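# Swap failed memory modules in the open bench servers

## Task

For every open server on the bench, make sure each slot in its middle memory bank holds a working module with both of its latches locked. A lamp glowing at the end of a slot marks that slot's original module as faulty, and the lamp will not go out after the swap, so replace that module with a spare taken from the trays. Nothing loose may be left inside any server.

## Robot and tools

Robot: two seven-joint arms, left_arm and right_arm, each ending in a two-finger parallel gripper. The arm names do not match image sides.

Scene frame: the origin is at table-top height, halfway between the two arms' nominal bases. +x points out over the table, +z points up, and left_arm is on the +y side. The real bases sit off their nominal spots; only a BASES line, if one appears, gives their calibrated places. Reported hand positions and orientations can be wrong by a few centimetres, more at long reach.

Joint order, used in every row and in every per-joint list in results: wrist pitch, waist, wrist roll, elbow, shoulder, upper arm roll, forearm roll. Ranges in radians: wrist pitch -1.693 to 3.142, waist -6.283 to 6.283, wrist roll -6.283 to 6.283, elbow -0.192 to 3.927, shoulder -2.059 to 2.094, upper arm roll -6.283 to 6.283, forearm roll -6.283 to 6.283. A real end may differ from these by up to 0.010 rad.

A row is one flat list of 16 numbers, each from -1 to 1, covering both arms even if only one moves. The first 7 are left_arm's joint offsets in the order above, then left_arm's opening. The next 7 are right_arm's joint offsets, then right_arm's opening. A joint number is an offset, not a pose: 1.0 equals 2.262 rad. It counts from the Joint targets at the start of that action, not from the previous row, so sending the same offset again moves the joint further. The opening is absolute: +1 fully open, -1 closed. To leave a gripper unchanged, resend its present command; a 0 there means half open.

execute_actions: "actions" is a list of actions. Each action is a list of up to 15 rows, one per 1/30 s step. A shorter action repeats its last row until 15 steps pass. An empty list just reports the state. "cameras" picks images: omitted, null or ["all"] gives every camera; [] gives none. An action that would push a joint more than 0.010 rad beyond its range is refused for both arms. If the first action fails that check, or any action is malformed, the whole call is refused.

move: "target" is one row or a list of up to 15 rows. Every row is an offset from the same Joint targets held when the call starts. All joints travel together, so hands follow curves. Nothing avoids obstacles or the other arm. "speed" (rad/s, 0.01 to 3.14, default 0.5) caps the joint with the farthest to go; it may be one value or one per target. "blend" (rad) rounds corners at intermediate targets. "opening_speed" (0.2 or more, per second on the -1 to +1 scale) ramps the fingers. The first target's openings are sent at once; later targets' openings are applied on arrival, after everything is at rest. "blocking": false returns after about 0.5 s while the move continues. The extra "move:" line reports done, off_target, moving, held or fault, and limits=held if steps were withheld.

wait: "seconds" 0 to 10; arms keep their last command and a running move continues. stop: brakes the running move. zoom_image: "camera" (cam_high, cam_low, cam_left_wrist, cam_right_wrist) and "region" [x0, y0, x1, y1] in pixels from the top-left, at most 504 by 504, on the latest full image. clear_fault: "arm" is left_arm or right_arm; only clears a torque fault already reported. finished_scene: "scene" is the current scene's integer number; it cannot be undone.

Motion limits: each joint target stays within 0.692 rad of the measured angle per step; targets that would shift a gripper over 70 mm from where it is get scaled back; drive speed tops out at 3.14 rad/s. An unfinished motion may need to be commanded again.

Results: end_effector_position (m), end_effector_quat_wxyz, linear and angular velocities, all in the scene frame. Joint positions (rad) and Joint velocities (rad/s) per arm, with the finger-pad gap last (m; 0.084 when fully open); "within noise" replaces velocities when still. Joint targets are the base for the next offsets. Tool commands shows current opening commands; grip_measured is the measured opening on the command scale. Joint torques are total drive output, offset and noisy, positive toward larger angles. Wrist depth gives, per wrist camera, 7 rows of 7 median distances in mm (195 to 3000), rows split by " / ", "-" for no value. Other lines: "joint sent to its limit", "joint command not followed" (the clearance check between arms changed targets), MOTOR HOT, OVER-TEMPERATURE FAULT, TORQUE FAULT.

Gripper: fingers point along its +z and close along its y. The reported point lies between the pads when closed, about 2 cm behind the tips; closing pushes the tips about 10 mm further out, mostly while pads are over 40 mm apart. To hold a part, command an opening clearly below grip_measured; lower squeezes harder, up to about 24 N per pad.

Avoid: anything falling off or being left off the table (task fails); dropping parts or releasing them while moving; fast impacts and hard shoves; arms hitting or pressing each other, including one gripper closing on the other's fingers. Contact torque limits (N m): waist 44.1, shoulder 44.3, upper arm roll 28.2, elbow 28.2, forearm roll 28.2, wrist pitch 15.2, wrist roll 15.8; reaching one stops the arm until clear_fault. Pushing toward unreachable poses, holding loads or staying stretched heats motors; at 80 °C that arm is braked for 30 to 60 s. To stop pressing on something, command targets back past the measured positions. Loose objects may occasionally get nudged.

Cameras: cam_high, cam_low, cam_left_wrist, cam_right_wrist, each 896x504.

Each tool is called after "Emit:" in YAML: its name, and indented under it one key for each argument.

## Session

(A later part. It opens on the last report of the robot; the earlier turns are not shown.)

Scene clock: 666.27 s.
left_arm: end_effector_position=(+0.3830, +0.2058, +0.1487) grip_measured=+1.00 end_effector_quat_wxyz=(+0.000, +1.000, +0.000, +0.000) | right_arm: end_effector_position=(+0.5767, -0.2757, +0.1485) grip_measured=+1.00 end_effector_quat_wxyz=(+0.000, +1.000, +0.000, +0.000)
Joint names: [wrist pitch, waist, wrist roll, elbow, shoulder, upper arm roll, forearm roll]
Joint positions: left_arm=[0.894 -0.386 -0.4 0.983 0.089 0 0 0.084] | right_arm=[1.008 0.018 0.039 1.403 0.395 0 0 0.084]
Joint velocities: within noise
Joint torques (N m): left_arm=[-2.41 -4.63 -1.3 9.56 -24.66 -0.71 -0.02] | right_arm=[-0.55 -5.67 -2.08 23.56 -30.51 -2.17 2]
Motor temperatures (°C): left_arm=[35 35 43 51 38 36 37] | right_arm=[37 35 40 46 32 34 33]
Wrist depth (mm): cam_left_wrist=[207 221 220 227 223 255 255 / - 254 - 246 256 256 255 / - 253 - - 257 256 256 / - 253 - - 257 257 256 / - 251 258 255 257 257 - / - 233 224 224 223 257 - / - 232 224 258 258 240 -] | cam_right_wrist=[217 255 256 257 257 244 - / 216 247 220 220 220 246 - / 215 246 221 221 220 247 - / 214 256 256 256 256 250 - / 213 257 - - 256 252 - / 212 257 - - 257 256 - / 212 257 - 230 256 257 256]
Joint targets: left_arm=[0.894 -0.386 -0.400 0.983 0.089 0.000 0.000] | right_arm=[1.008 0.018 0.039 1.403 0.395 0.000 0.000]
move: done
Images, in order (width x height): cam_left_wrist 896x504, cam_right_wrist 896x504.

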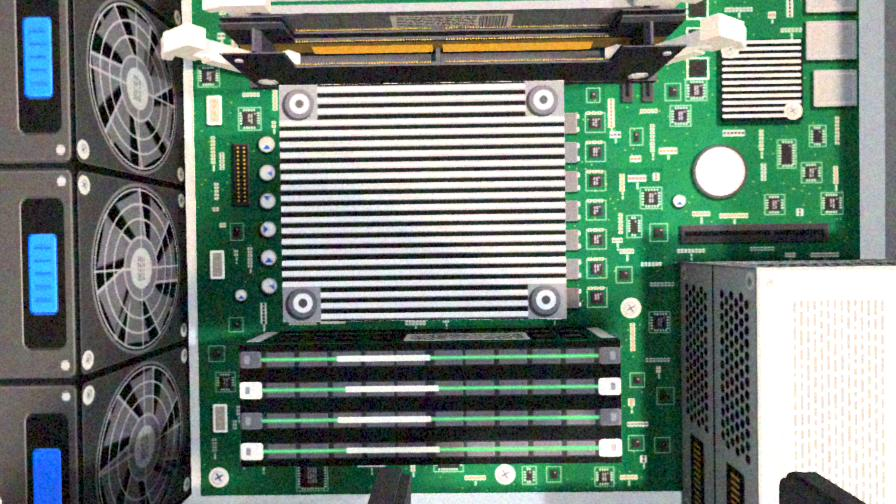

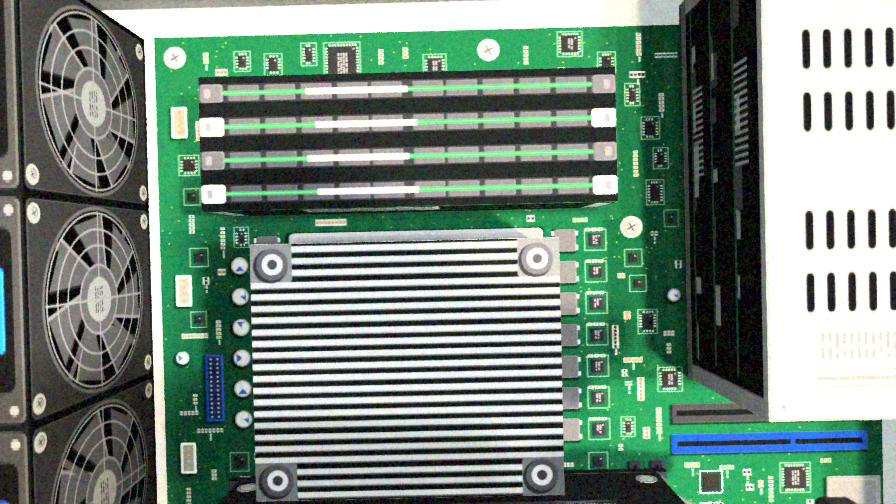

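Emit:
move:
  target: [0, 0, 0, 0, 0, 0, 0, 1.0, 0.15376, -0.15314, 1.0, 0.16631, 0.13245, 0, 0.27644, 1.0]
  speed: 0.9
  cameras: []

Emit:
move:
  target: [0, 0, 0, 0, 0, 0, 0, 1.0, 0, 0, 0.13695, 0, 0, 0, 0, 1.0]
  speed: 0.6
  cameras: ["cam_right_wrist", "cam_high"]

Scene clock: 966.03 s.
left_arm: end_effector_position=(+0.3830, +0.2058, +0.1487) grip_measured=+1.00 end_effector_quat_wxyz=(+0.000, +1.000, +0.000, +0.000) | right_arm: end_effector_position=(+0.6147, -0.3494, +0.1427) grip_measured=+1.00 end_effector_quat_wxyz=(+0.049, -0.146, +0.937, +0.312)
Joint names: [wrist pitch, waist, wrist roll, elbow, shoulder, upper arm roll, forearm roll]
Joint positions: left_arm=[0.894 -0.386 -0.4 0.983 0.089 0 0 0.084] | right_arm=[1.355 -0.329 2.3 1.779 0.694 0 0.625 0.084]
Joint velocities: within noise
Joint torques (N m): left_arm=[-1.87 -4.13 -1.27 10.38 -23.76 1.64 -0.69] | right_arm=[0.3 -5.37 2.03 22.83 -37.18 -0.25 4.67]
Motor temperatures (°C): left_arm=[35 35 43 49 40 36 37] | right_arm=[36 35 40 48 33 34 33]
Wrist depth (mm): cam_left_wrist=[207 221 220 227 223 255 255 / - 254 - 246 256 255 255 / - 253 - - 257 256 256 / - 252 - - 257 256 256 / - 251 258 255 257 257 - / - 233 224 223 223 257 - / - 232 224 259 258 240 -] | cam_right_wrist=[- - 203 225 258 235 249 / - - 207 229 256 230 260 / - - 208 235 222 264 314 / - - 212 235 216 274 315 / - - 214 250 267 290 314 / - - - - 244 243 319 / - - - 268 235 250 318]
Joint targets: left_arm=[0.894 -0.386 -0.400 0.983 0.089 0.000 0.000] | right_arm=[1.355 -0.329 2.300 1.779 0.694 0.000 0.626]
move: done
No camera images: "cameras" was empty.

Scene clock: 967.20 s.
left_arm: end_effector_position=(+0.3830, +0.2058, +0.1487) grip_measured=+1.00 end_effector_quat_wxyz=(+0.000, +1.000, +0.000, +0.000) | right_arm: end_effector_position=(+0.6147, -0.3494, +0.1427) grip_measured=+1.00 end_effector_quat_wxyz=(+0.000, +0.000, +0.949, +0.316)
Joint names: [wrist pitch, waist, wrist roll, elbow, shoulder, upper arm roll, forearm roll]
Joint positions: left_arm=[0.894 -0.386 -0.4 0.983 0.089 0 0 0.084] | right_arm=[1.355 -0.329 2.61 1.779 0.694 0 0.626 0.084]
Joint velocities: within noise
Joint torques (N m): left_arm=[-1.84 -4.06 -1.29 10.53 -23.87 1.66 -0.77] | right_arm=[0.25 -5.6 1.97 22.21 -37.48 0.03 4.52]
Motor temperatures (°C): left_arm=[35 35 43 49 40 36 37] | right_arm=[36 35 40 48 33 34 33]
Wrist depth (mm): cam_left_wrist=[207 221 220 227 223 255 255 / - 254 - 246 256 256 255 / - 253 - - 257 256 256 / - 252 - - 257 256 256 / - 251 258 255 257 257 - / - 233 224 223 223 257 - / - 233 224 259 258 240 -] | cam_right_wrist=[- 204 224 259 236 255 316 / - 204 224 260 251 266 315 / - 203 223 229 245 298 315 / - 203 223 223 243 291 315 / - 203 222 260 257 263 316 / - 203 214 260 241 252 317 / - - - 266 241 251 318]
Joint targets: left_arm=[0.894 -0.386 -0.400 0.983 0.089 0.000 0.000] | right_arm=[1.355 -0.329 2.610 1.779 0.694 0.000 0.626]
move: done
Images, in order (width x height): cam_high 896x504, cam_right_wrist 896x504.

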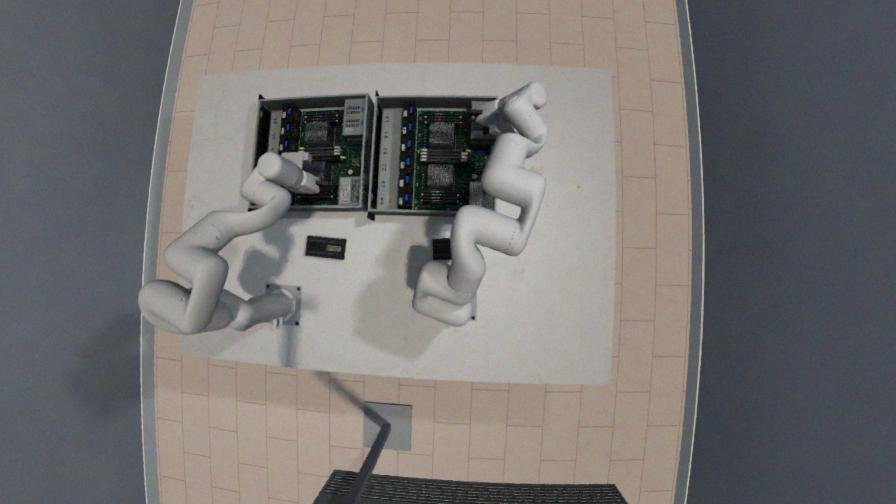

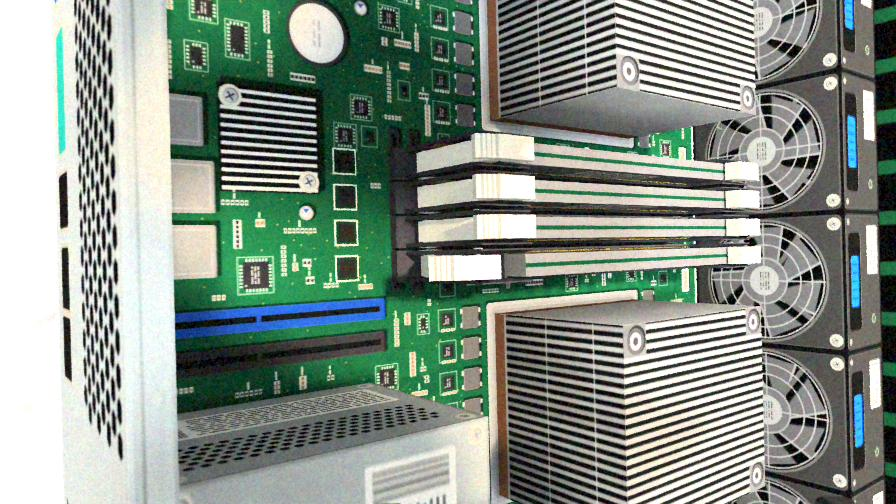

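Emit:
zoom_image:
  camera: "cam_right_wrist"
  region: [320, 120, 560, 300]

Emit:
zoom_image:
  camera: "cam_right_wrist"
  region: [680, 140, 800, 280]

Scaled by 2.100.

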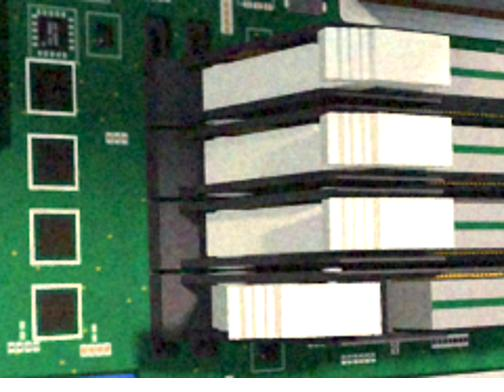

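Scaled by 3.600.

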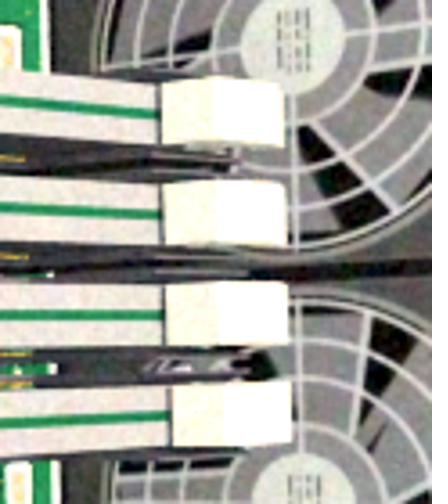

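Emit:
zoom_image:
  camera: "cam_right_wrist"
  region: [325, 140, 365, 290]

Emit:
zoom_image:
  camera: "cam_right_wrist"
  region: [490, 230, 560, 290]

Scaled by 3.360.

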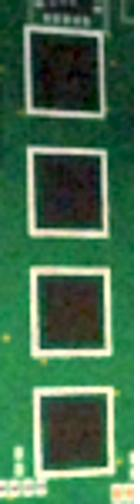

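Scaled by 7.200.

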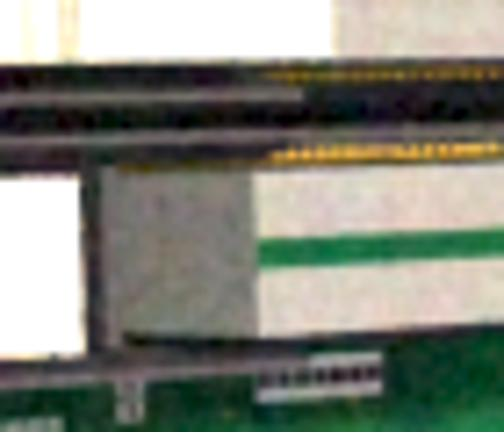

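Emit:
execute_actions:
  actions: []
  cameras: ["cam_high"]

Scene clock: 1218.53 s.
left_arm: end_effector_position=(+0.3830, +0.2058, +0.1487) grip_measured=+1.00 end_effector_quat_wxyz=(+0.000, +1.000, +0.000, +0.000) | right_arm: end_effector_position=(+0.6147, -0.3494, +0.1427) grip_measured=+1.00 end_effector_quat_wxyz=(+0.000, +0.000, +0.949, +0.316)
Joint names: [wrist pitch, waist, wrist roll, elbow, shoulder, upper arm roll, forearm roll]
Joint positions: left_arm=[0.894 -0.386 -0.4 0.983 0.089 0 0 0.084] | right_arm=[1.355 -0.329 2.61 1.779 0.694 0 0.626 0.084]
Joint velocities: within noise
Joint torques (N m): left_arm=[-1.62 -3.87 -1.14 10.84 -23.42 1.71 -0.67] | right_arm=[0.01 -5.21 1.83 21.2 -38.17 0.73 4.36]
Motor temperatures (°C): left_arm=[34 35 43 52 40 35 37] | right_arm=[36 35 40 48 34 34 33]
Wrist depth (mm): cam_left_wrist=[207 221 220 227 223 255 255 / - 254 - 246 256 256 255 / - 253 - - 257 256 256 / - 252 - - 257 257 256 / - 251 258 255 257 257 - / - 233 224 223 223 257 - / - 233 224 259 258 240 -] | cam_right_wrist=[- 204 224 259 236 255 315 / - 204 223 260 251 266 315 / - 203 223 228 245 299 315 / - 203 223 223 242 291 315 / - 203 222 260 257 263 317 / - 202 214 260 240 252 318 / - - - 267 241 251 317]
Joint targets: left_arm=[0.894 -0.386 -0.400 0.983 0.089 0.000 0.000] | right_arm=[1.355 -0.329 2.610 1.779 0.694 0.000 0.626]
Tool commands: left_gripper/opening=+1.0 right_gripper/opening=+1.0
Images, in order (width x height): cam_high 896x504.

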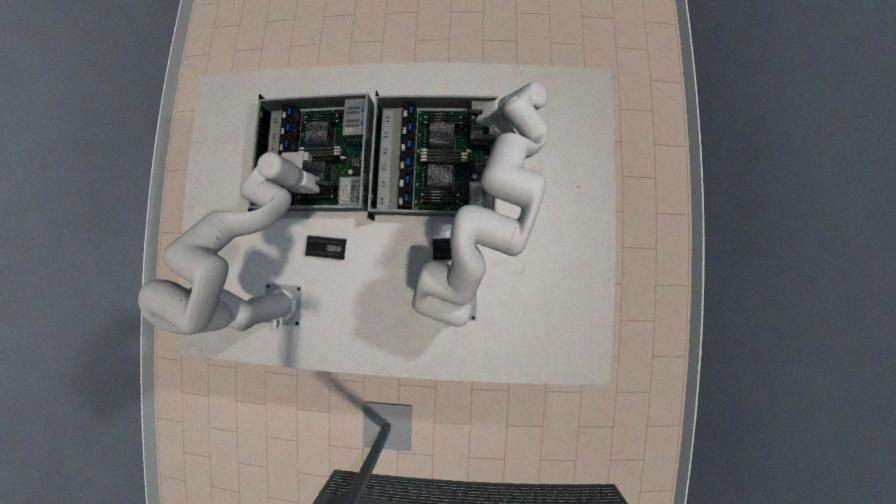

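Emit:
execute_actions:
  actions: []
  cameras: ["cam_right_wrist"]

Emit:
zoom_image:
  camera: "cam_right_wrist"
  region: [300, 50, 700, 450]

Scene clock: 1235.33 s.
left_arm: end_effector_position=(+0.3830, +0.2058, +0.1487) grip_measured=+1.00 end_effector_quat_wxyz=(+0.000, +1.000, +0.000, +0.000) | right_arm: end_effector_position=(+0.6147, -0.3494, +0.1427) grip_measured=+1.00 end_effector_quat_wxyz=(+0.000, +0.000, +0.949, +0.316)
Joint names: [wrist pitch, waist, wrist roll, elbow, shoulder, upper arm roll, forearm roll]
Joint positions: left_arm=[0.894 -0.386 -0.4 0.983 0.089 0 0 0.084] | right_arm=[1.355 -0.329 2.61 1.779 0.694 0 0.626 0.084]
Joint velocities: within noise
Joint torques (N m): left_arm=[-1.39 -3.66 -1.13 10.88 -23.35 1.71 -0.64] | right_arm=[-0.43 -4.95 1.78 20.14 -38.98 1.48 4.12]
Motor temperatures (°C): left_arm=[34 35 43 52 40 35 37] | right_arm=[36 35 40 48 34 34 33]
Wrist depth (mm): cam_left_wrist=[207 221 220 227 223 255 255 / - 254 - 246 256 256 255 / - 253 - - 257 256 256 / - 252 - - 257 256 256 / - 251 258 254 257 257 - / - 234 224 223 223 257 - / - 233 224 259 258 240 -] | cam_right_wrist=[- 204 224 259 237 255 316 / - 204 224 261 251 266 314 / - 203 223 228 245 298 315 / - 203 223 223 242 290 316 / - 203 223 260 257 263 317 / - 203 214 260 241 252 317 / - - - 267 241 251 318]
Joint targets: left_arm=[0.894 -0.386 -0.400 0.983 0.089 0.000 0.000] | right_arm=[1.355 -0.329 2.610 1.779 0.694 0.000 0.626]
Tool commands: left_gripper/opening=+1.0 right_gripper/opening=+1.0
Images, in order (width x height): cam_right_wrist 896x504.

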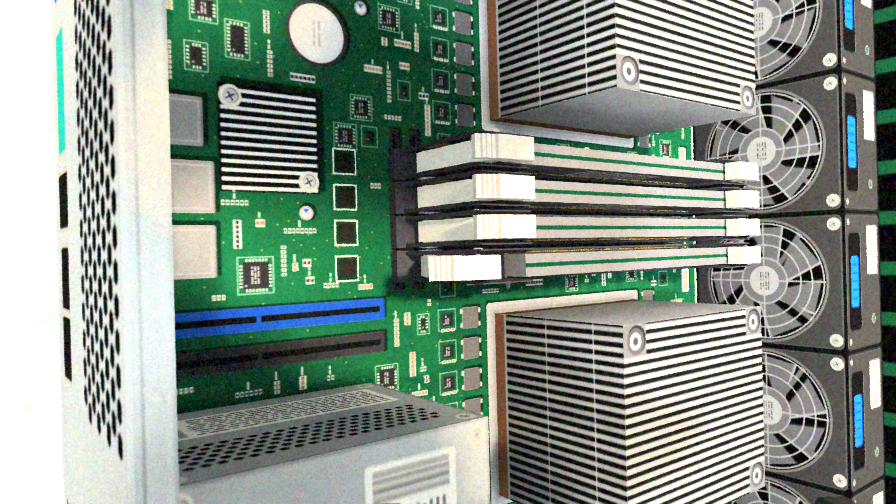

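Scaled by 1.260.

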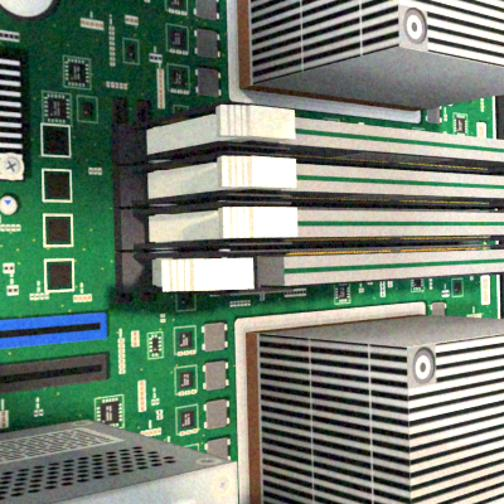

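Emit:
move:
  target:
    - [0.07873, -0.09793, -0.76229, -0.19092, -0.26966, 0, 0, 1, -0.11260, 0.14235, -0.45318, -0.18873, -0.19553, 0, -0.27675, -1]
    - [0.07873, -0.09793, -0.76229, -0.19092, -0.26966, 0, 0, 1, -0.19752, 0.14235, -0.45318, -0.23576, -0.15765, 0, -0.27675, -1]
  speed: [0.9, 0.4]
  blend: 0.05
  cameras: ["cam_left_wrist", "cam_right_wrist"]

Scene clock: 1336.27 s.
left_arm: end_effector_position=(+0.2051, +0.2062, +0.2001) grip_measured=+1.00 end_effector_quat_wxyz=(+0.000, +0.731, +0.683, +0.000) | right_arm: end_effector_position=(+0.5489, -0.2901, +0.1248) grip_measured=-1.00 end_effector_quat_wxyz=(+0.000, +0.707, -0.707, +0.000)
Joint names: [wrist pitch, waist, wrist roll, elbow, shoulder, upper arm roll, forearm roll]
Joint positions: left_arm=[1.072 -0.607 -2.124 0.551 -0.521 0 0 0.084] | right_arm=[0.909 -0.007 1.585 1.246 0.338 0 0 0]
Joint velocities: within noise
Joint torques (N m): left_arm=[-0.17 -4.5 -1.4 9.95 -11.72 1.63 -0.61] | right_arm=[-2.63 5.68 -2.06 17.77 -28.26 2.48 -3.94]
Motor temperatures (°C): left_arm=[34 35 43 53 40 35 37] | right_arm=[36 35 40 47 35 34 33]
Wrist depth (mm): cam_left_wrist=[304 331 330 329 329 328 235 / 319 331 331 329 329 328 256 / 331 331 331 330 329 329 260 / 333 331 331 310 329 329 246 / 332 332 331 311 329 329 251 / 334 332 331 311 330 330 256 / 334 332 332 311 330 330 259] | cam_right_wrist=[- - - 225 228 232 226 / - - - 232 232 233 233 / - - - 232 232 233 233 / - - - 233 232 233 233 / 232 232 232 233 232 233 233 / 232 232 232 232 - 233 234 / 197 210 233 232 - 233 233]
Joint targets: left_arm=[1.072 -0.607 -2.124 0.551 -0.521 0.000 0.000] | right_arm=[0.909 -0.007 1.585 1.246 0.338 0.000 0.000]
move: done
Images, in order (width x height): cam_left_wrist 896x504, cam_right_wrist 896x504.

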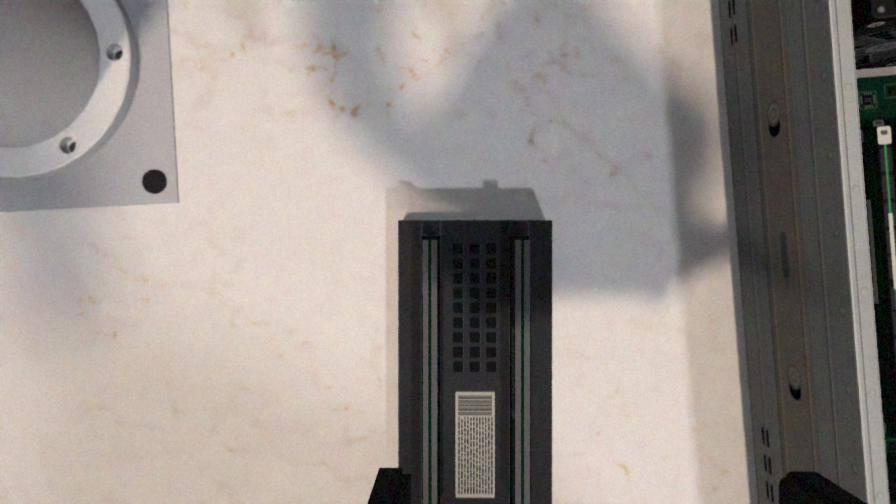

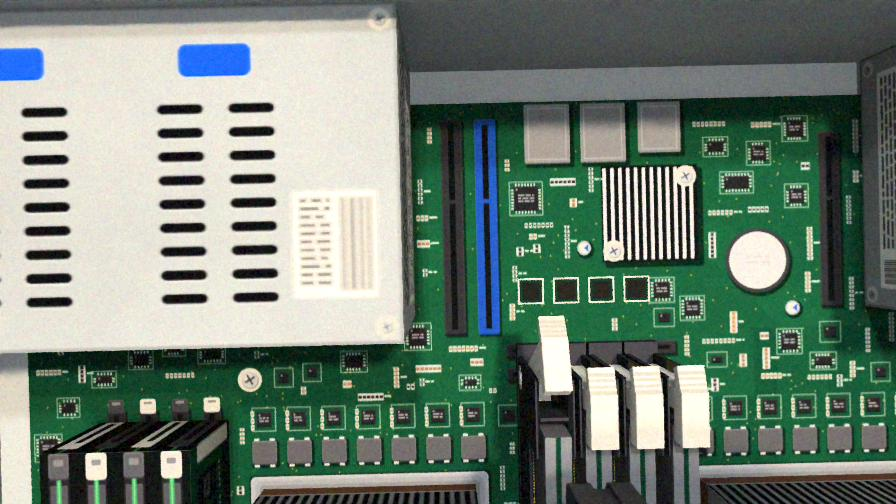

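Emit:
zoom_image:
  camera: "cam_left_wrist"
  region: [380, 200, 580, 504]

Emit:
zoom_image:
  camera: "cam_right_wrist"
  region: [480, 260, 740, 504]

Scaled by 1.658.

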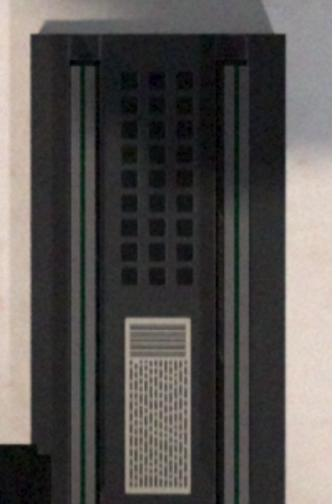

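Scaled by 1.938.

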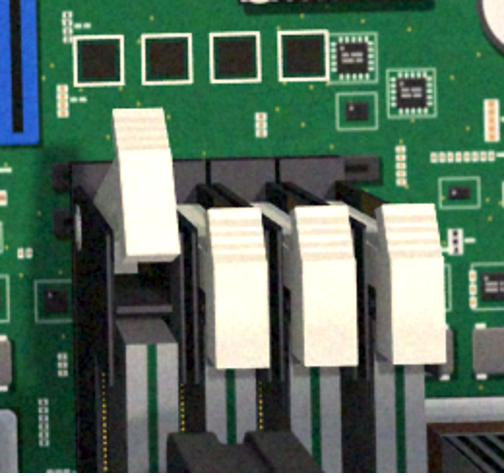

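Emit:
move:
  target: [-0.16585, -0.05507, -0.05507, -0.03287, 0.13299, 0, 0, 1, -0.02392, 0.00480, 0.00480, -0.00076, 0.02320, 0, 0, -1]
  speed: 0.4
  cameras: ["cam_left_wrist", "cam_right_wrist"]

Scene clock: 1538.20 s.
left_arm: end_effector_position=(+0.2017, +0.1563, +0.1002) grip_measured=+1.00 end_effector_quat_wxyz=(+0.000, +0.731, +0.683, +0.000) | right_arm: end_effector_position=(+0.5535, -0.2841, +0.0997) grip_measured=-1.00 end_effector_quat_wxyz=(+0.000, +0.707, -0.707, +0.000)
Joint names: [wrist pitch, waist, wrist roll, elbow, shoulder, upper arm roll, forearm roll]
Joint positions: left_arm=[0.697 -0.732 -2.248 0.477 -0.22 0 0 0.084] | right_arm=[0.854 0.004 1.596 1.244 0.39 0 0 0]
Joint velocities: within noise
Joint torques (N m): left_arm=[-2.35 -4.55 -1.45 8.11 -6.68 0.9 -0.71] | right_arm=[-2.64 5.65 1.97 17.35 -29.18 3.08 -3.61]
Motor temperatures (°C): left_arm=[33 35 43 53 38 35 37] | right_arm=[37 35 40 46 34 34 33]
Wrist depth (mm): cam_left_wrist=[231 230 230 229 229 228 228 / 231 231 230 210 210 229 228 / 231 231 231 210 229 229 228 / 231 231 231 210 229 229 229 / 232 231 231 210 230 229 229 / 232 232 231 210 211 230 229 / 233 232 231 211 211 230 229] | cam_right_wrist=[- - - 209 207 207 210 / - - - 207 207 207 207 / - - - 207 207 208 208 / - - - 207 207 208 208 / - 207 207 207 207 208 208 / 207 207 207 207 - - 208 / - 207 207 207 - - 208]
Joint targets: left_arm=[0.697 -0.732 -2.248 0.477 -0.220 0.000 0.000] | right_arm=[0.854 0.004 1.596 1.244 0.390 0.000 0.000]
move: done
Images, in order (width x height): cam_left_wrist 896x504, cam_right_wrist 896x504.

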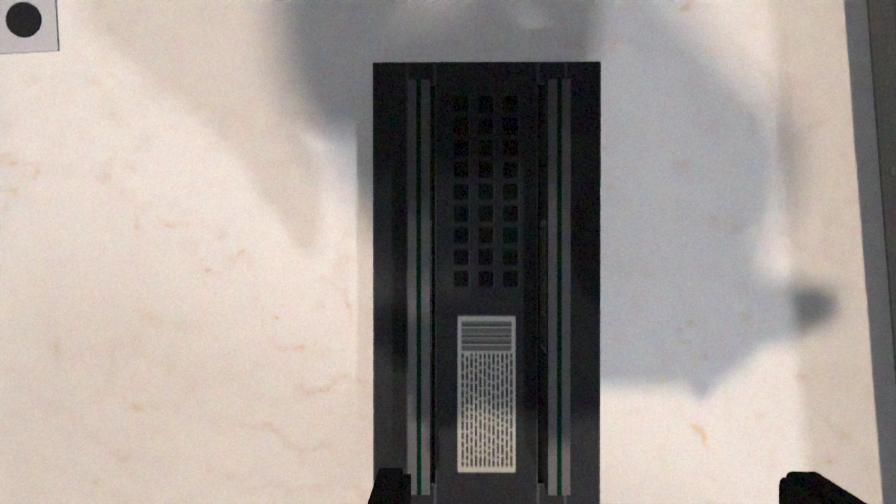

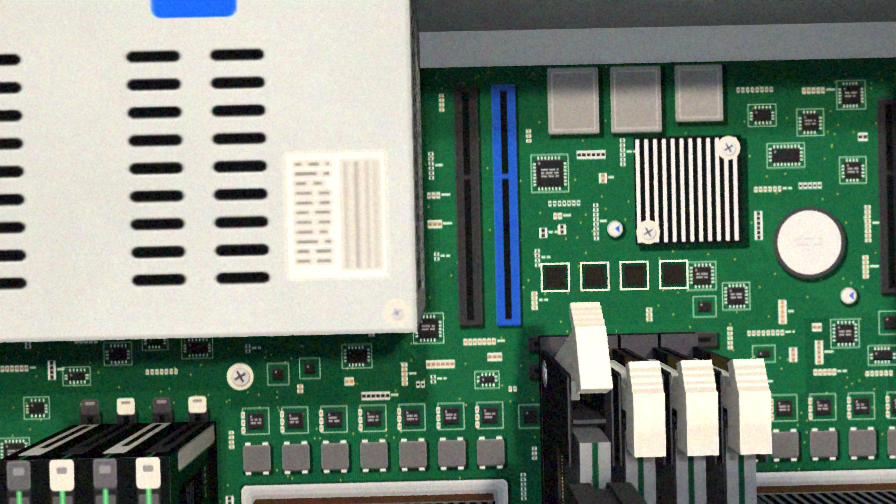

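Emit:
zoom_image:
  camera: "cam_left_wrist"
  region: [360, 50, 620, 200]

Emit:
zoom_image:
  camera: "cam_left_wrist"
  region: [360, 400, 620, 504]

Emit:
zoom_image:
  camera: "cam_right_wrist"
  region: [520, 280, 800, 504]

Scaled by 1.938.

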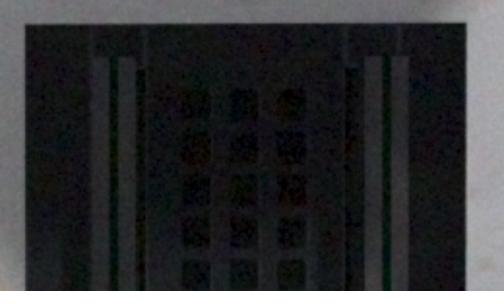

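Scaled by 1.938.

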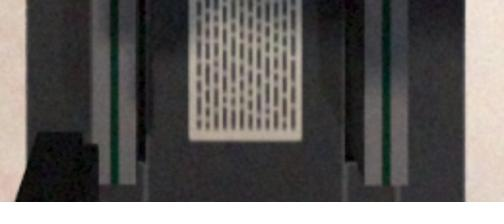

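Scaled by 1.800.

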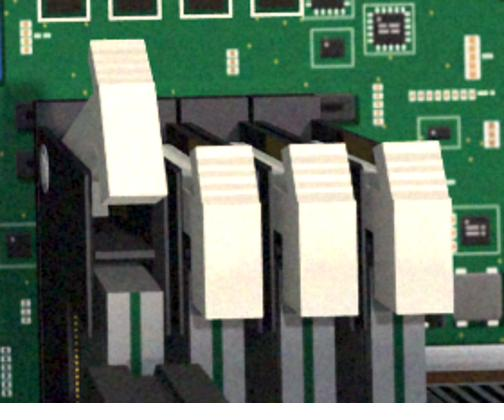

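Emit:
move:
  target: [0, 0, 0, 0, 0, 0, 0, 1, -0.01268, 0, 0, -0.00397, 0.00872, 0, 0, -1]
  speed: 0.03
  cameras: []

Emit:
move:
  target: [0, 0, 0, 0, 0, 0, 0, 1, -0.00317, 0, 0, -0.00099, 0.00218, 0, 0, -1]
  speed: 0.02
  cameras: []

Scene clock: 1653.37 s.
left_arm: end_effector_position=(+0.2017, +0.1563, +0.1001) grip_measured=+1.00 end_effector_quat_wxyz=(+0.000, +0.731, +0.683, +0.000) | right_arm: end_effector_position=(+0.5536, -0.2841, +0.0878) grip_measured=-1.00 end_effector_quat_wxyz=(+0.000, +0.707, -0.707, +0.000)
Joint names: [wrist pitch, waist, wrist roll, elbow, shoulder, upper arm roll, forearm roll]
Joint positions: left_arm=[0.697 -0.732 -2.248 0.477 -0.22 0 0 0.084] | right_arm=[0.826 0.004 1.596 1.235 0.41 0 0 0]
Joint velocities: within noise
Joint torques (N m): left_arm=[-1.95 -4 -1.39 9.01 -7.72 0.52 -0.7] | right_arm=[-1.77 5.35 1.77 6.69 -11.89 3.06 -3.26]
Motor temperatures (°C): left_arm=[35 34 43 50 38 35 37] | right_arm=[37 35 40 46 34 34 33]
Wrist depth (mm): cam_left_wrist=[231 230 230 229 229 228 228 / 231 231 230 210 209 229 228 / 231 231 230 210 229 229 228 / 232 231 231 210 229 229 228 / 232 231 231 210 230 229 229 / 232 232 231 210 230 230 229 / 232 232 231 211 211 230 229] | cam_right_wrist=[- - - 198 198 198 198 / - - - 196 196 196 196 / - - - 196 196 196 196 / - - - 196 196 196 196 / - 196 196 196 196 196 197 / 196 196 196 196 - - 197 / - 196 196 197 - - 197]
Joint targets: left_arm=[0.697 -0.732 -2.248 0.477 -0.220 0.000 0.000] | right_arm=[0.826 0.004 1.596 1.235 0.410 0.000 0.000]
move: done
No camera images: "cameras" was empty.

Scene clock: 1654.07 s.
left_arm: end_effector_position=(+0.2017, +0.1563, +0.1001) grip_measured=+1.00 end_effector_quat_wxyz=(+0.000, +0.731, +0.683, +0.000) | right_arm: end_effector_position=(+0.5539, -0.2841, +0.0857) grip_measured=-1.00 end_effector_quat_wxyz=(+0.000, +0.707, -0.707, +0.000)
Joint names: [wrist pitch, waist, wrist roll, elbow, shoulder, upper arm roll, forearm roll]
Joint positions: left_arm=[0.697 -0.732 -2.248 0.477 -0.22 0 0 0.084] | right_arm=[0.819 0.004 1.596 1.233 0.413 0 0 0]
Joint velocities: within noise
Joint torques (N m): left_arm=[-1.87 -3.87 -1.26 9.13 -8.18 0.39 -0.69] | right_arm=[-2.24 4.65 1.87 -6.01 12.25 2.64 -3.16]
Motor temperatures (°C): left_arm=[35 34 43 50 38 35 37] | right_arm=[37 35 40 46 34 34 33]
Wrist depth (mm): cam_left_wrist=[231 230 230 229 229 228 228 / 231 230 230 210 209 229 228 / 231 231 230 210 229 229 228 / 232 231 231 210 230 229 228 / 232 231 231 210 230 229 229 / 232 231 231 210 230 229 229 / 232 232 231 211 211 230 229] | cam_right_wrist=[- - - 197 197 197 197 / - - - - - - - / - - - - - - - / - - - - - - - / - - - - - - - / - - - - - - - / - - - - - - -]
Joint targets: left_arm=[0.697 -0.732 -2.248 0.477 -0.220 0.000 0.000] | right_arm=[0.819 0.004 1.596 1.233 0.415 0.000 0.000]
move: done
No camera images: "cameras" was empty.

Emit:
move:
  target: [0, 0, 0, 0, 0, 0, 0, 1, 0.0159, 0, 0, 0.0050, -0.0109, 0, 0, -1]
  speed: 0.1
  cameras: ["cam_right_wrist"]

Emit:
zoom_image:
  camera: "cam_right_wrist"
  region: [520, 280, 800, 504]

Scene clock: 1663.97 s.
left_arm: end_effector_position=(+0.2017, +0.1563, +0.1001) grip_measured=+1.00 end_effector_quat_wxyz=(+0.000, +0.731, +0.683, +0.000) | right_arm: end_effector_position=(+0.5535, -0.2841, +0.0996) grip_measured=-1.00 end_effector_quat_wxyz=(+0.000, +0.707, -0.707, +0.000)
Joint names: [wrist pitch, waist, wrist roll, elbow, shoulder, upper arm roll, forearm roll]
Joint positions: left_arm=[0.697 -0.732 -2.248 0.477 -0.22 0 0 0.084] | right_arm=[0.854 0.004 1.596 1.244 0.39 0 0 0]
Joint velocities: within noise
Joint torques (N m): left_arm=[-1.5 -3.54 -1.2 9.69 -9.06 -0.21 -0.73] | right_arm=[-0.56 -5.58 1.74 22.23 -43.66 -2.4 -2.84]
Motor temperatures (°C): left_arm=[34 34 43 51 38 35 37] | right_arm=[37 35 40 44 34 34 33]
Wrist depth (mm): cam_left_wrist=[231 230 230 230 229 228 228 / 231 231 230 210 210 228 228 / 231 231 231 210 229 229 228 / 232 231 231 210 229 229 228 / 232 231 231 210 229 229 229 / 232 232 231 210 230 230 229 / 232 232 231 211 210 230 229] | cam_right_wrist=[- - - 209 207 207 209 / - - - 207 207 207 207 / - - - 207 207 207 207 / - - - 207 207 207 207 / - 207 207 207 207 207 208 / 207 207 207 207 - - 208 / - 207 207 207 - - 208]
Joint targets: left_arm=[0.697 -0.732 -2.248 0.477 -0.220 0.000 0.000] | right_arm=[0.855 0.004 1.596 1.244 0.390 0.000 0.000]
move: done
Images, in order (width x height): cam_right_wrist 896x504.

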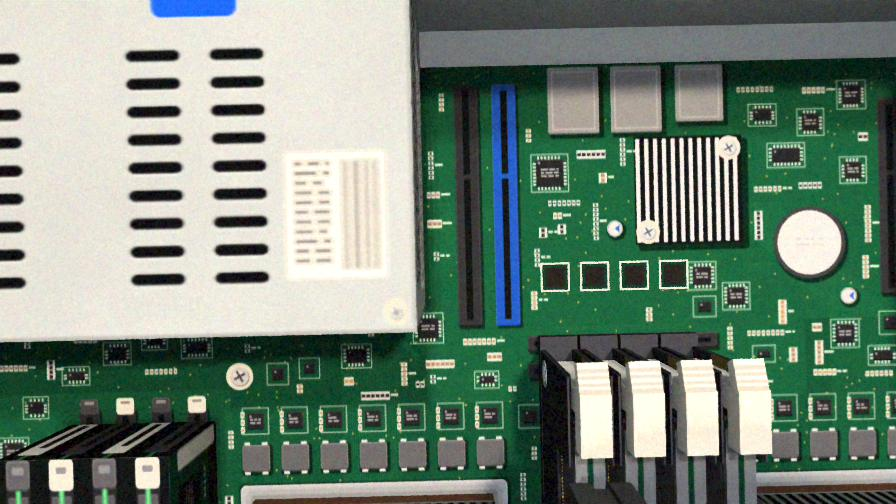

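Scaled by 1.800.

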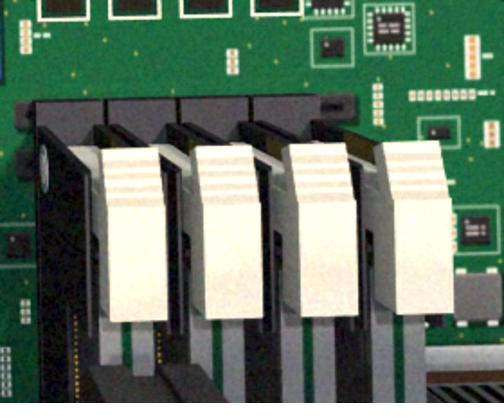

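Emit:
move:
  target:
    - [-0.04027, 0.05506, 0.05506, -0.05280, -0.01253, 0, 0, -0.286, 0.11127, 0, 0, 0.05747, -0.05402, 0, 0, -1]
    - [-0.09397, 0.05506, 0.05506, -0.06091, 0.03305, 0, 0, -0.286, 0.02175, 0.20305, 0.71256, 0.28873, 0.18519, 0, 0.32803, -1]
  speed: [0.3, 0.8]
  blend: 0.0
  cameras: ["cam_left_wrist", "cam_right_wrist", "cam_low"]

Scene clock: 1785.23 s.
left_arm: end_effector_position=(+0.2051, +0.2062, +0.0461) grip_measured=-0.30 end_effector_quat_wxyz=(+0.000, +0.731, +0.683, +0.000) | right_arm: end_effector_position=(+0.6049, +0.1306, +0.1425) grip_measured=-1.00 end_effector_quat_wxyz=(+0.000, +0.000, +0.949, +0.316)
Joint names: [wrist pitch, waist, wrist roll, elbow, shoulder, upper arm roll, forearm roll]
Joint positions: left_arm=[0.484 -0.607 -2.124 0.339 -0.145 0 0 0.031] | right_arm=[0.904 0.463 3.208 1.897 0.809 0 0.741 0]
Joint velocities: within noise
Joint torques (N m): left_arm=[-2.27 4.25 0.88 6.96 -6.63 -0.99 -0.62] | right_arm=[-2.3 5.53 1.81 23.68 -40.69 -0.42 4.11]
Motor temperatures (°C): left_arm=[34 34 43 52 38 35 37] | right_arm=[36 35 40 49 36 34 33]
Wrist depth (mm): cam_left_wrist=[- - - - - - - / - - - - - - - / - - - - - - - / - - - - - - - / - - - - - - - / - - - - - - - / - - - - - - -] | cam_right_wrist=[- 203 223 256 233 253 312 / - 203 223 257 234 252 312 / - 203 222 253 286 323 313 / - 202 222 235 246 293 314 / - 202 222 239 268 334 315 / - 202 221 258 240 249 316 / - 198 214 258 240 248 318]
Joint targets: left_arm=[0.484 -0.607 -2.124 0.339 -0.145 0.000 0.000] | right_arm=[0.904 0.463 3.208 1.897 0.809 0.000 0.741]
move: done
Images, in order (width x height): cam_low 896x504, cam_left_wrist 896x504, cam_right_wrist 896x504.

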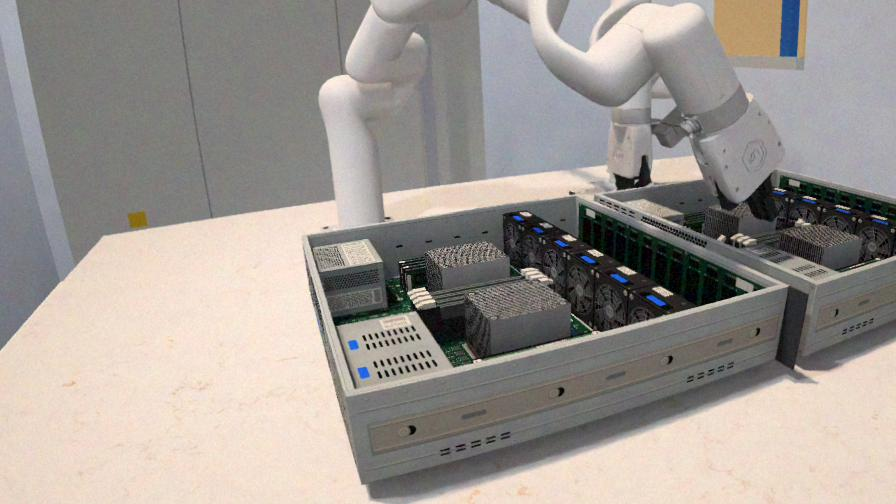

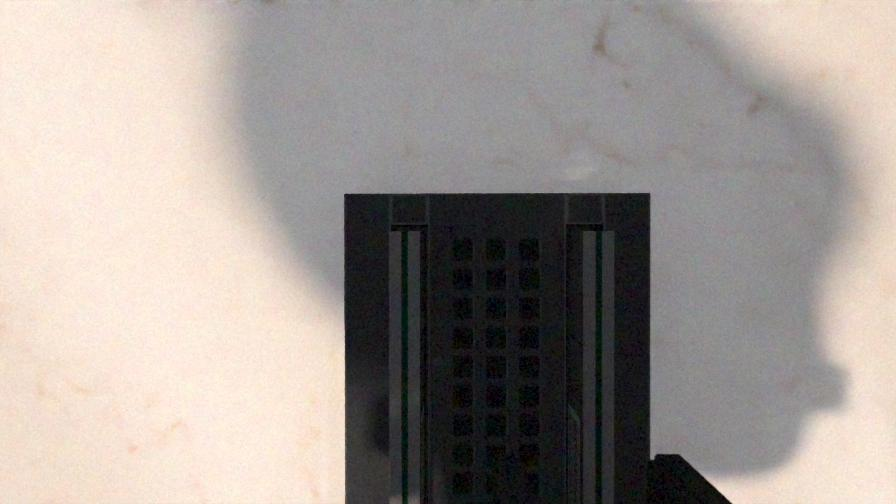

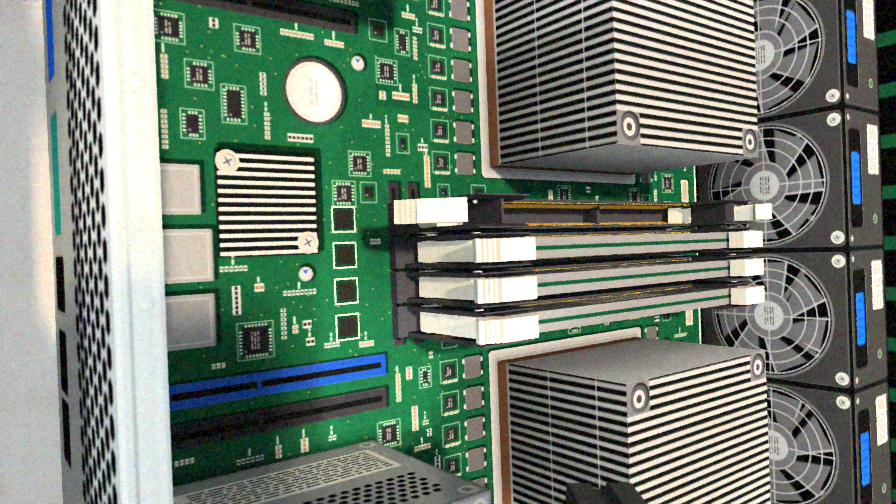

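Emit:
zoom_image:
  camera: "cam_right_wrist"
  region: [380, 170, 580, 290]

Emit:
zoom_image:
  camera: "cam_right_wrist"
  region: [570, 170, 790, 320]

Emit:
zoom_image:
  camera: "cam_right_wrist"
  region: [310, 180, 510, 360]

Scaled by 2.520.

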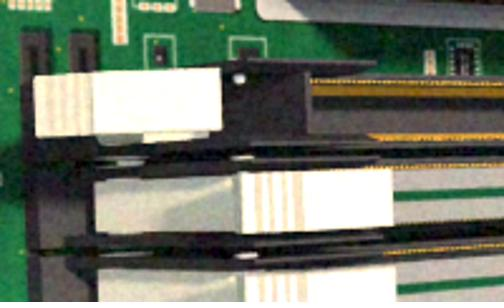

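Scaled by 2.291.

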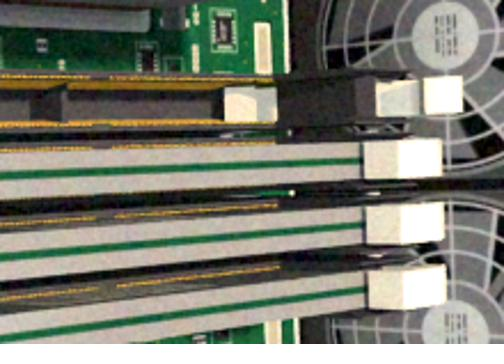

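Scaled by 2.520.

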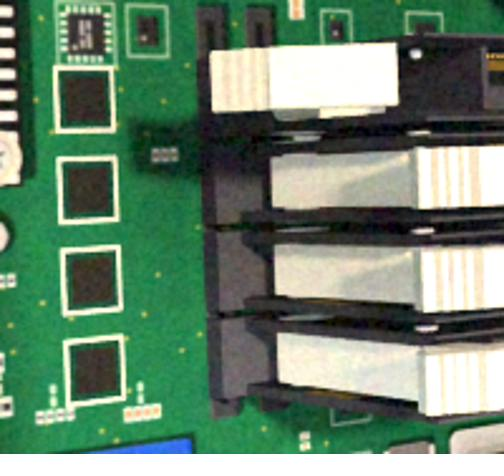

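Emit:
move:
  target: [0, 0, 0, 0, 0, 0, 0, -1, 0, 0, 0, 0, 0, 0, 0, -1]
  opening_speed: 0.8
  cameras: ["cam_left_wrist"]

Scene clock: 1880.77 s.
left_arm: end_effector_position=(+0.2051, +0.2062, +0.0461) grip_measured=-0.84 end_effector_quat_wxyz=(+0.000, +0.731, +0.683, +0.000) | right_arm: end_effector_position=(+0.6050, +0.1306, +0.1424) grip_measured=-1.00 end_effector_quat_wxyz=(+0.000, +0.000, +0.949, +0.316)
Joint names: [wrist pitch, waist, wrist roll, elbow, shoulder, upper arm roll, forearm roll]
Joint positions: left_arm=[0.484 -0.607 -2.124 0.339 -0.145 0 0 0.007] | right_arm=[0.904 0.463 3.208 1.897 0.809 0 0.741 0]
Joint velocities: within noise
Joint torques (N m): left_arm=[-1.98 4.14 0.78 7.56 -7.16 -0.96 -0.58] | right_arm=[-1.89 5.19 1.86 22.27 -41.39 -4.18 3.93]
Motor temperatures (°C): left_arm=[35 34 43 49 38 35 36] | right_arm=[37 35 40 51 36 34 33]
Wrist depth (mm): cam_left_wrist=[- - - - - - - / - - - - - - - / - - - - - - - / - - - - - - - / - - - - - - - / - - - - - - - / - - - - - - -] | cam_right_wrist=[- 203 224 255 233 252 311 / - 203 223 257 234 252 311 / - 203 222 253 285 323 313 / - 202 222 234 246 294 313 / - 202 222 239 268 333 315 / - 202 221 258 239 249 317 / - 198 214 257 241 248 318]
Joint targets: left_arm=[0.484 -0.607 -2.124 0.339 -0.145 0.000 0.000] | right_arm=[0.904 0.463 3.208 1.897 0.809 0.000 0.741]
move: done
Images, in order (width x height): cam_left_wrist 896x504.

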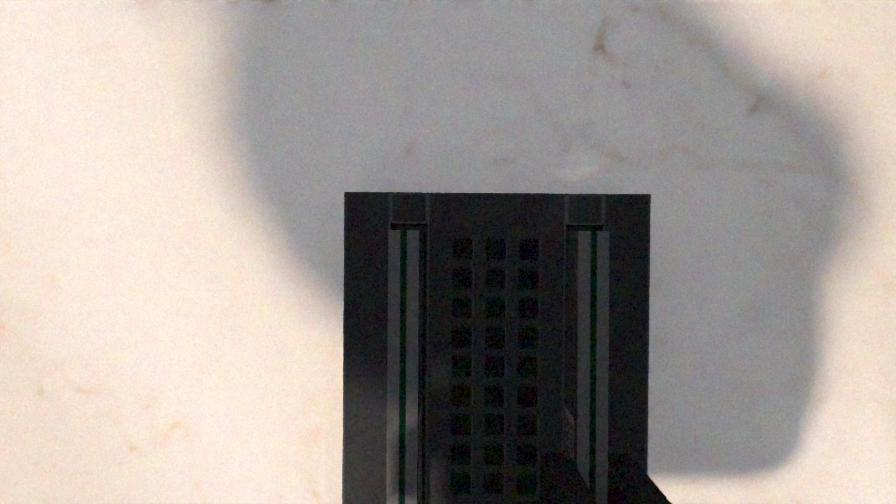

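Emit:
move:
  target: [0.25982, 0, 0, 0.09380, -0.16602, 0, 0, -1, 0, 0, 0, 0, 0, 0, 0, -1]
  speed: 0.35
  cameras: ["cam_left_wrist", "cam_low"]

Emit:
zoom_image:
  camera: "cam_low"
  region: [560, 80, 760, 260]

Scene clock: 1917.83 s.
left_arm: end_effector_position=(+0.2051, +0.2062, +0.2001) grip_measured=-0.84 end_effector_quat_wxyz=(+0.000, +0.731, +0.683, +0.000) | right_arm: end_effector_position=(+0.6049, +0.1306, +0.1424) grip_measured=-1.00 end_effector_quat_wxyz=(+0.000, +0.000, +0.949, +0.316)
Joint names: [wrist pitch, waist, wrist roll, elbow, shoulder, upper arm roll, forearm roll]
Joint positions: left_arm=[1.072 -0.607 -2.124 0.551 -0.521 0 0 0.007] | right_arm=[0.904 0.463 3.208 1.897 0.809 0 0.741 0]
Joint velocities: within noise
Joint torques (N m): left_arm=[-0.18 3.63 0.68 12.67 -11.91 -0.76 -0.58] | right_arm=[-1.46 4.47 1.63 21.18 -42.47 -3.57 3.35]
Motor temperatures (°C): left_arm=[34 34 43 50 38 35 36] | right_arm=[37 35 40 50 36 34 33]
Wrist depth (mm): cam_left_wrist=[304 330 330 330 328 328 235 / 319 330 331 330 329 328 256 / 331 331 330 330 329 329 260 / 332 331 331 310 330 329 246 / 332 332 331 310 329 329 251 / 333 332 331 311 329 329 256 / 334 332 332 - - 330 260] | cam_right_wrist=[- 204 223 255 233 252 312 / - 203 223 257 234 252 312 / - 203 222 253 286 323 313 / - 202 222 234 245 293 313 / - 202 222 238 268 334 315 / - 202 221 258 239 249 316 / - 198 214 258 240 248 318]
Joint targets: left_arm=[1.072 -0.607 -2.124 0.551 -0.521 0.000 0.000] | right_arm=[0.904 0.463 3.208 1.897 0.809 0.000 0.741]
move: done
Images, in order (width x height): cam_low 896x504, cam_left_wrist 896x504.

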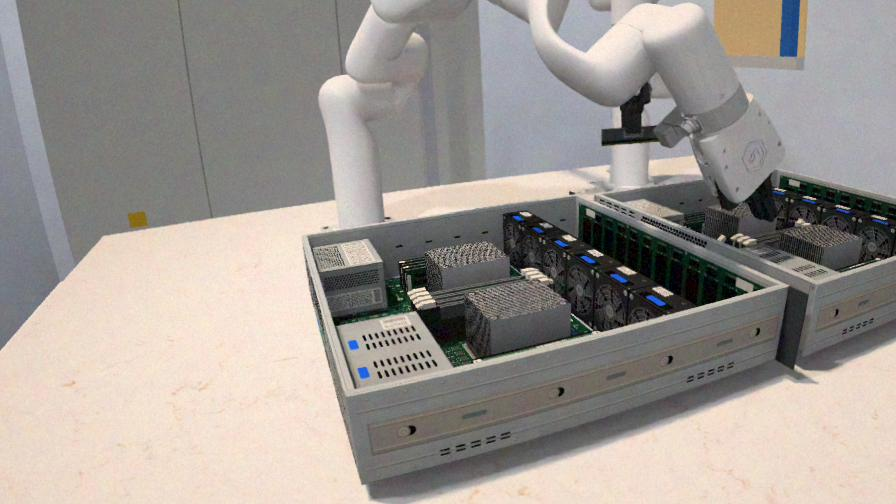

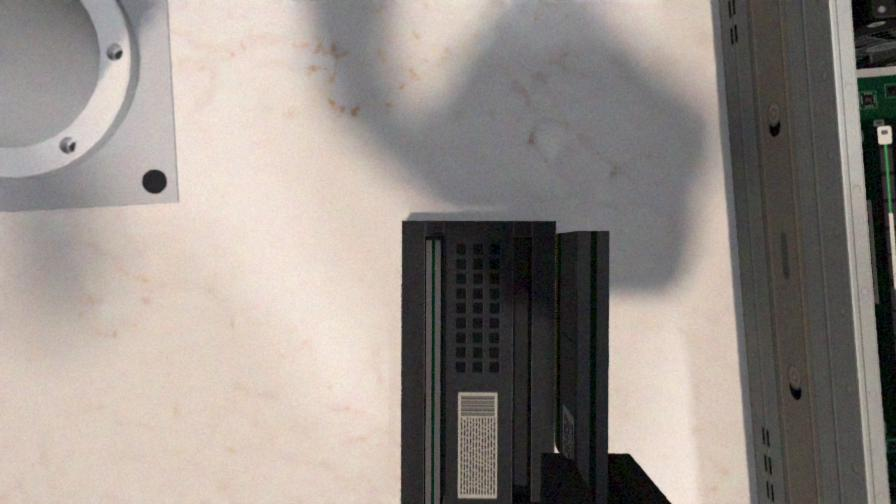

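Scaled by 2.520.

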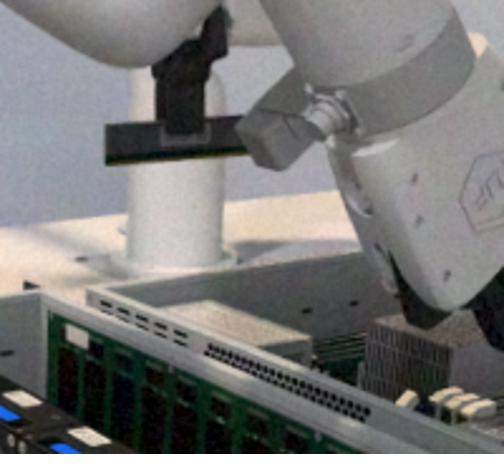

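Emit:
zoom_image:
  camera: "cam_left_wrist"
  region: [510, 340, 650, 504]

Emit:
zoom_image:
  camera: "cam_low"
  region: [595, 110, 675, 160]

Scaled by 3.073.

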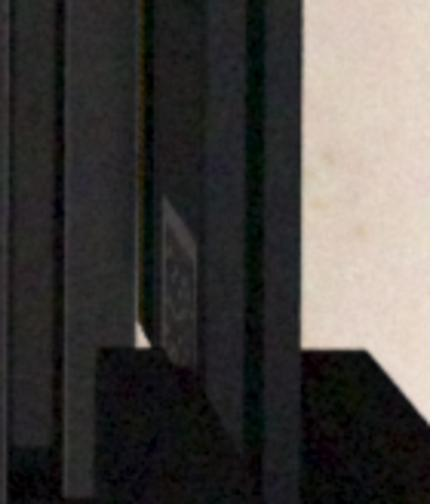

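Scaled by 6.300.

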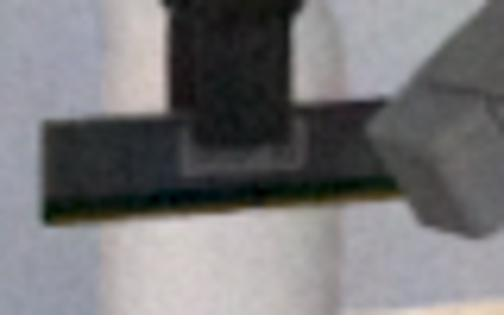

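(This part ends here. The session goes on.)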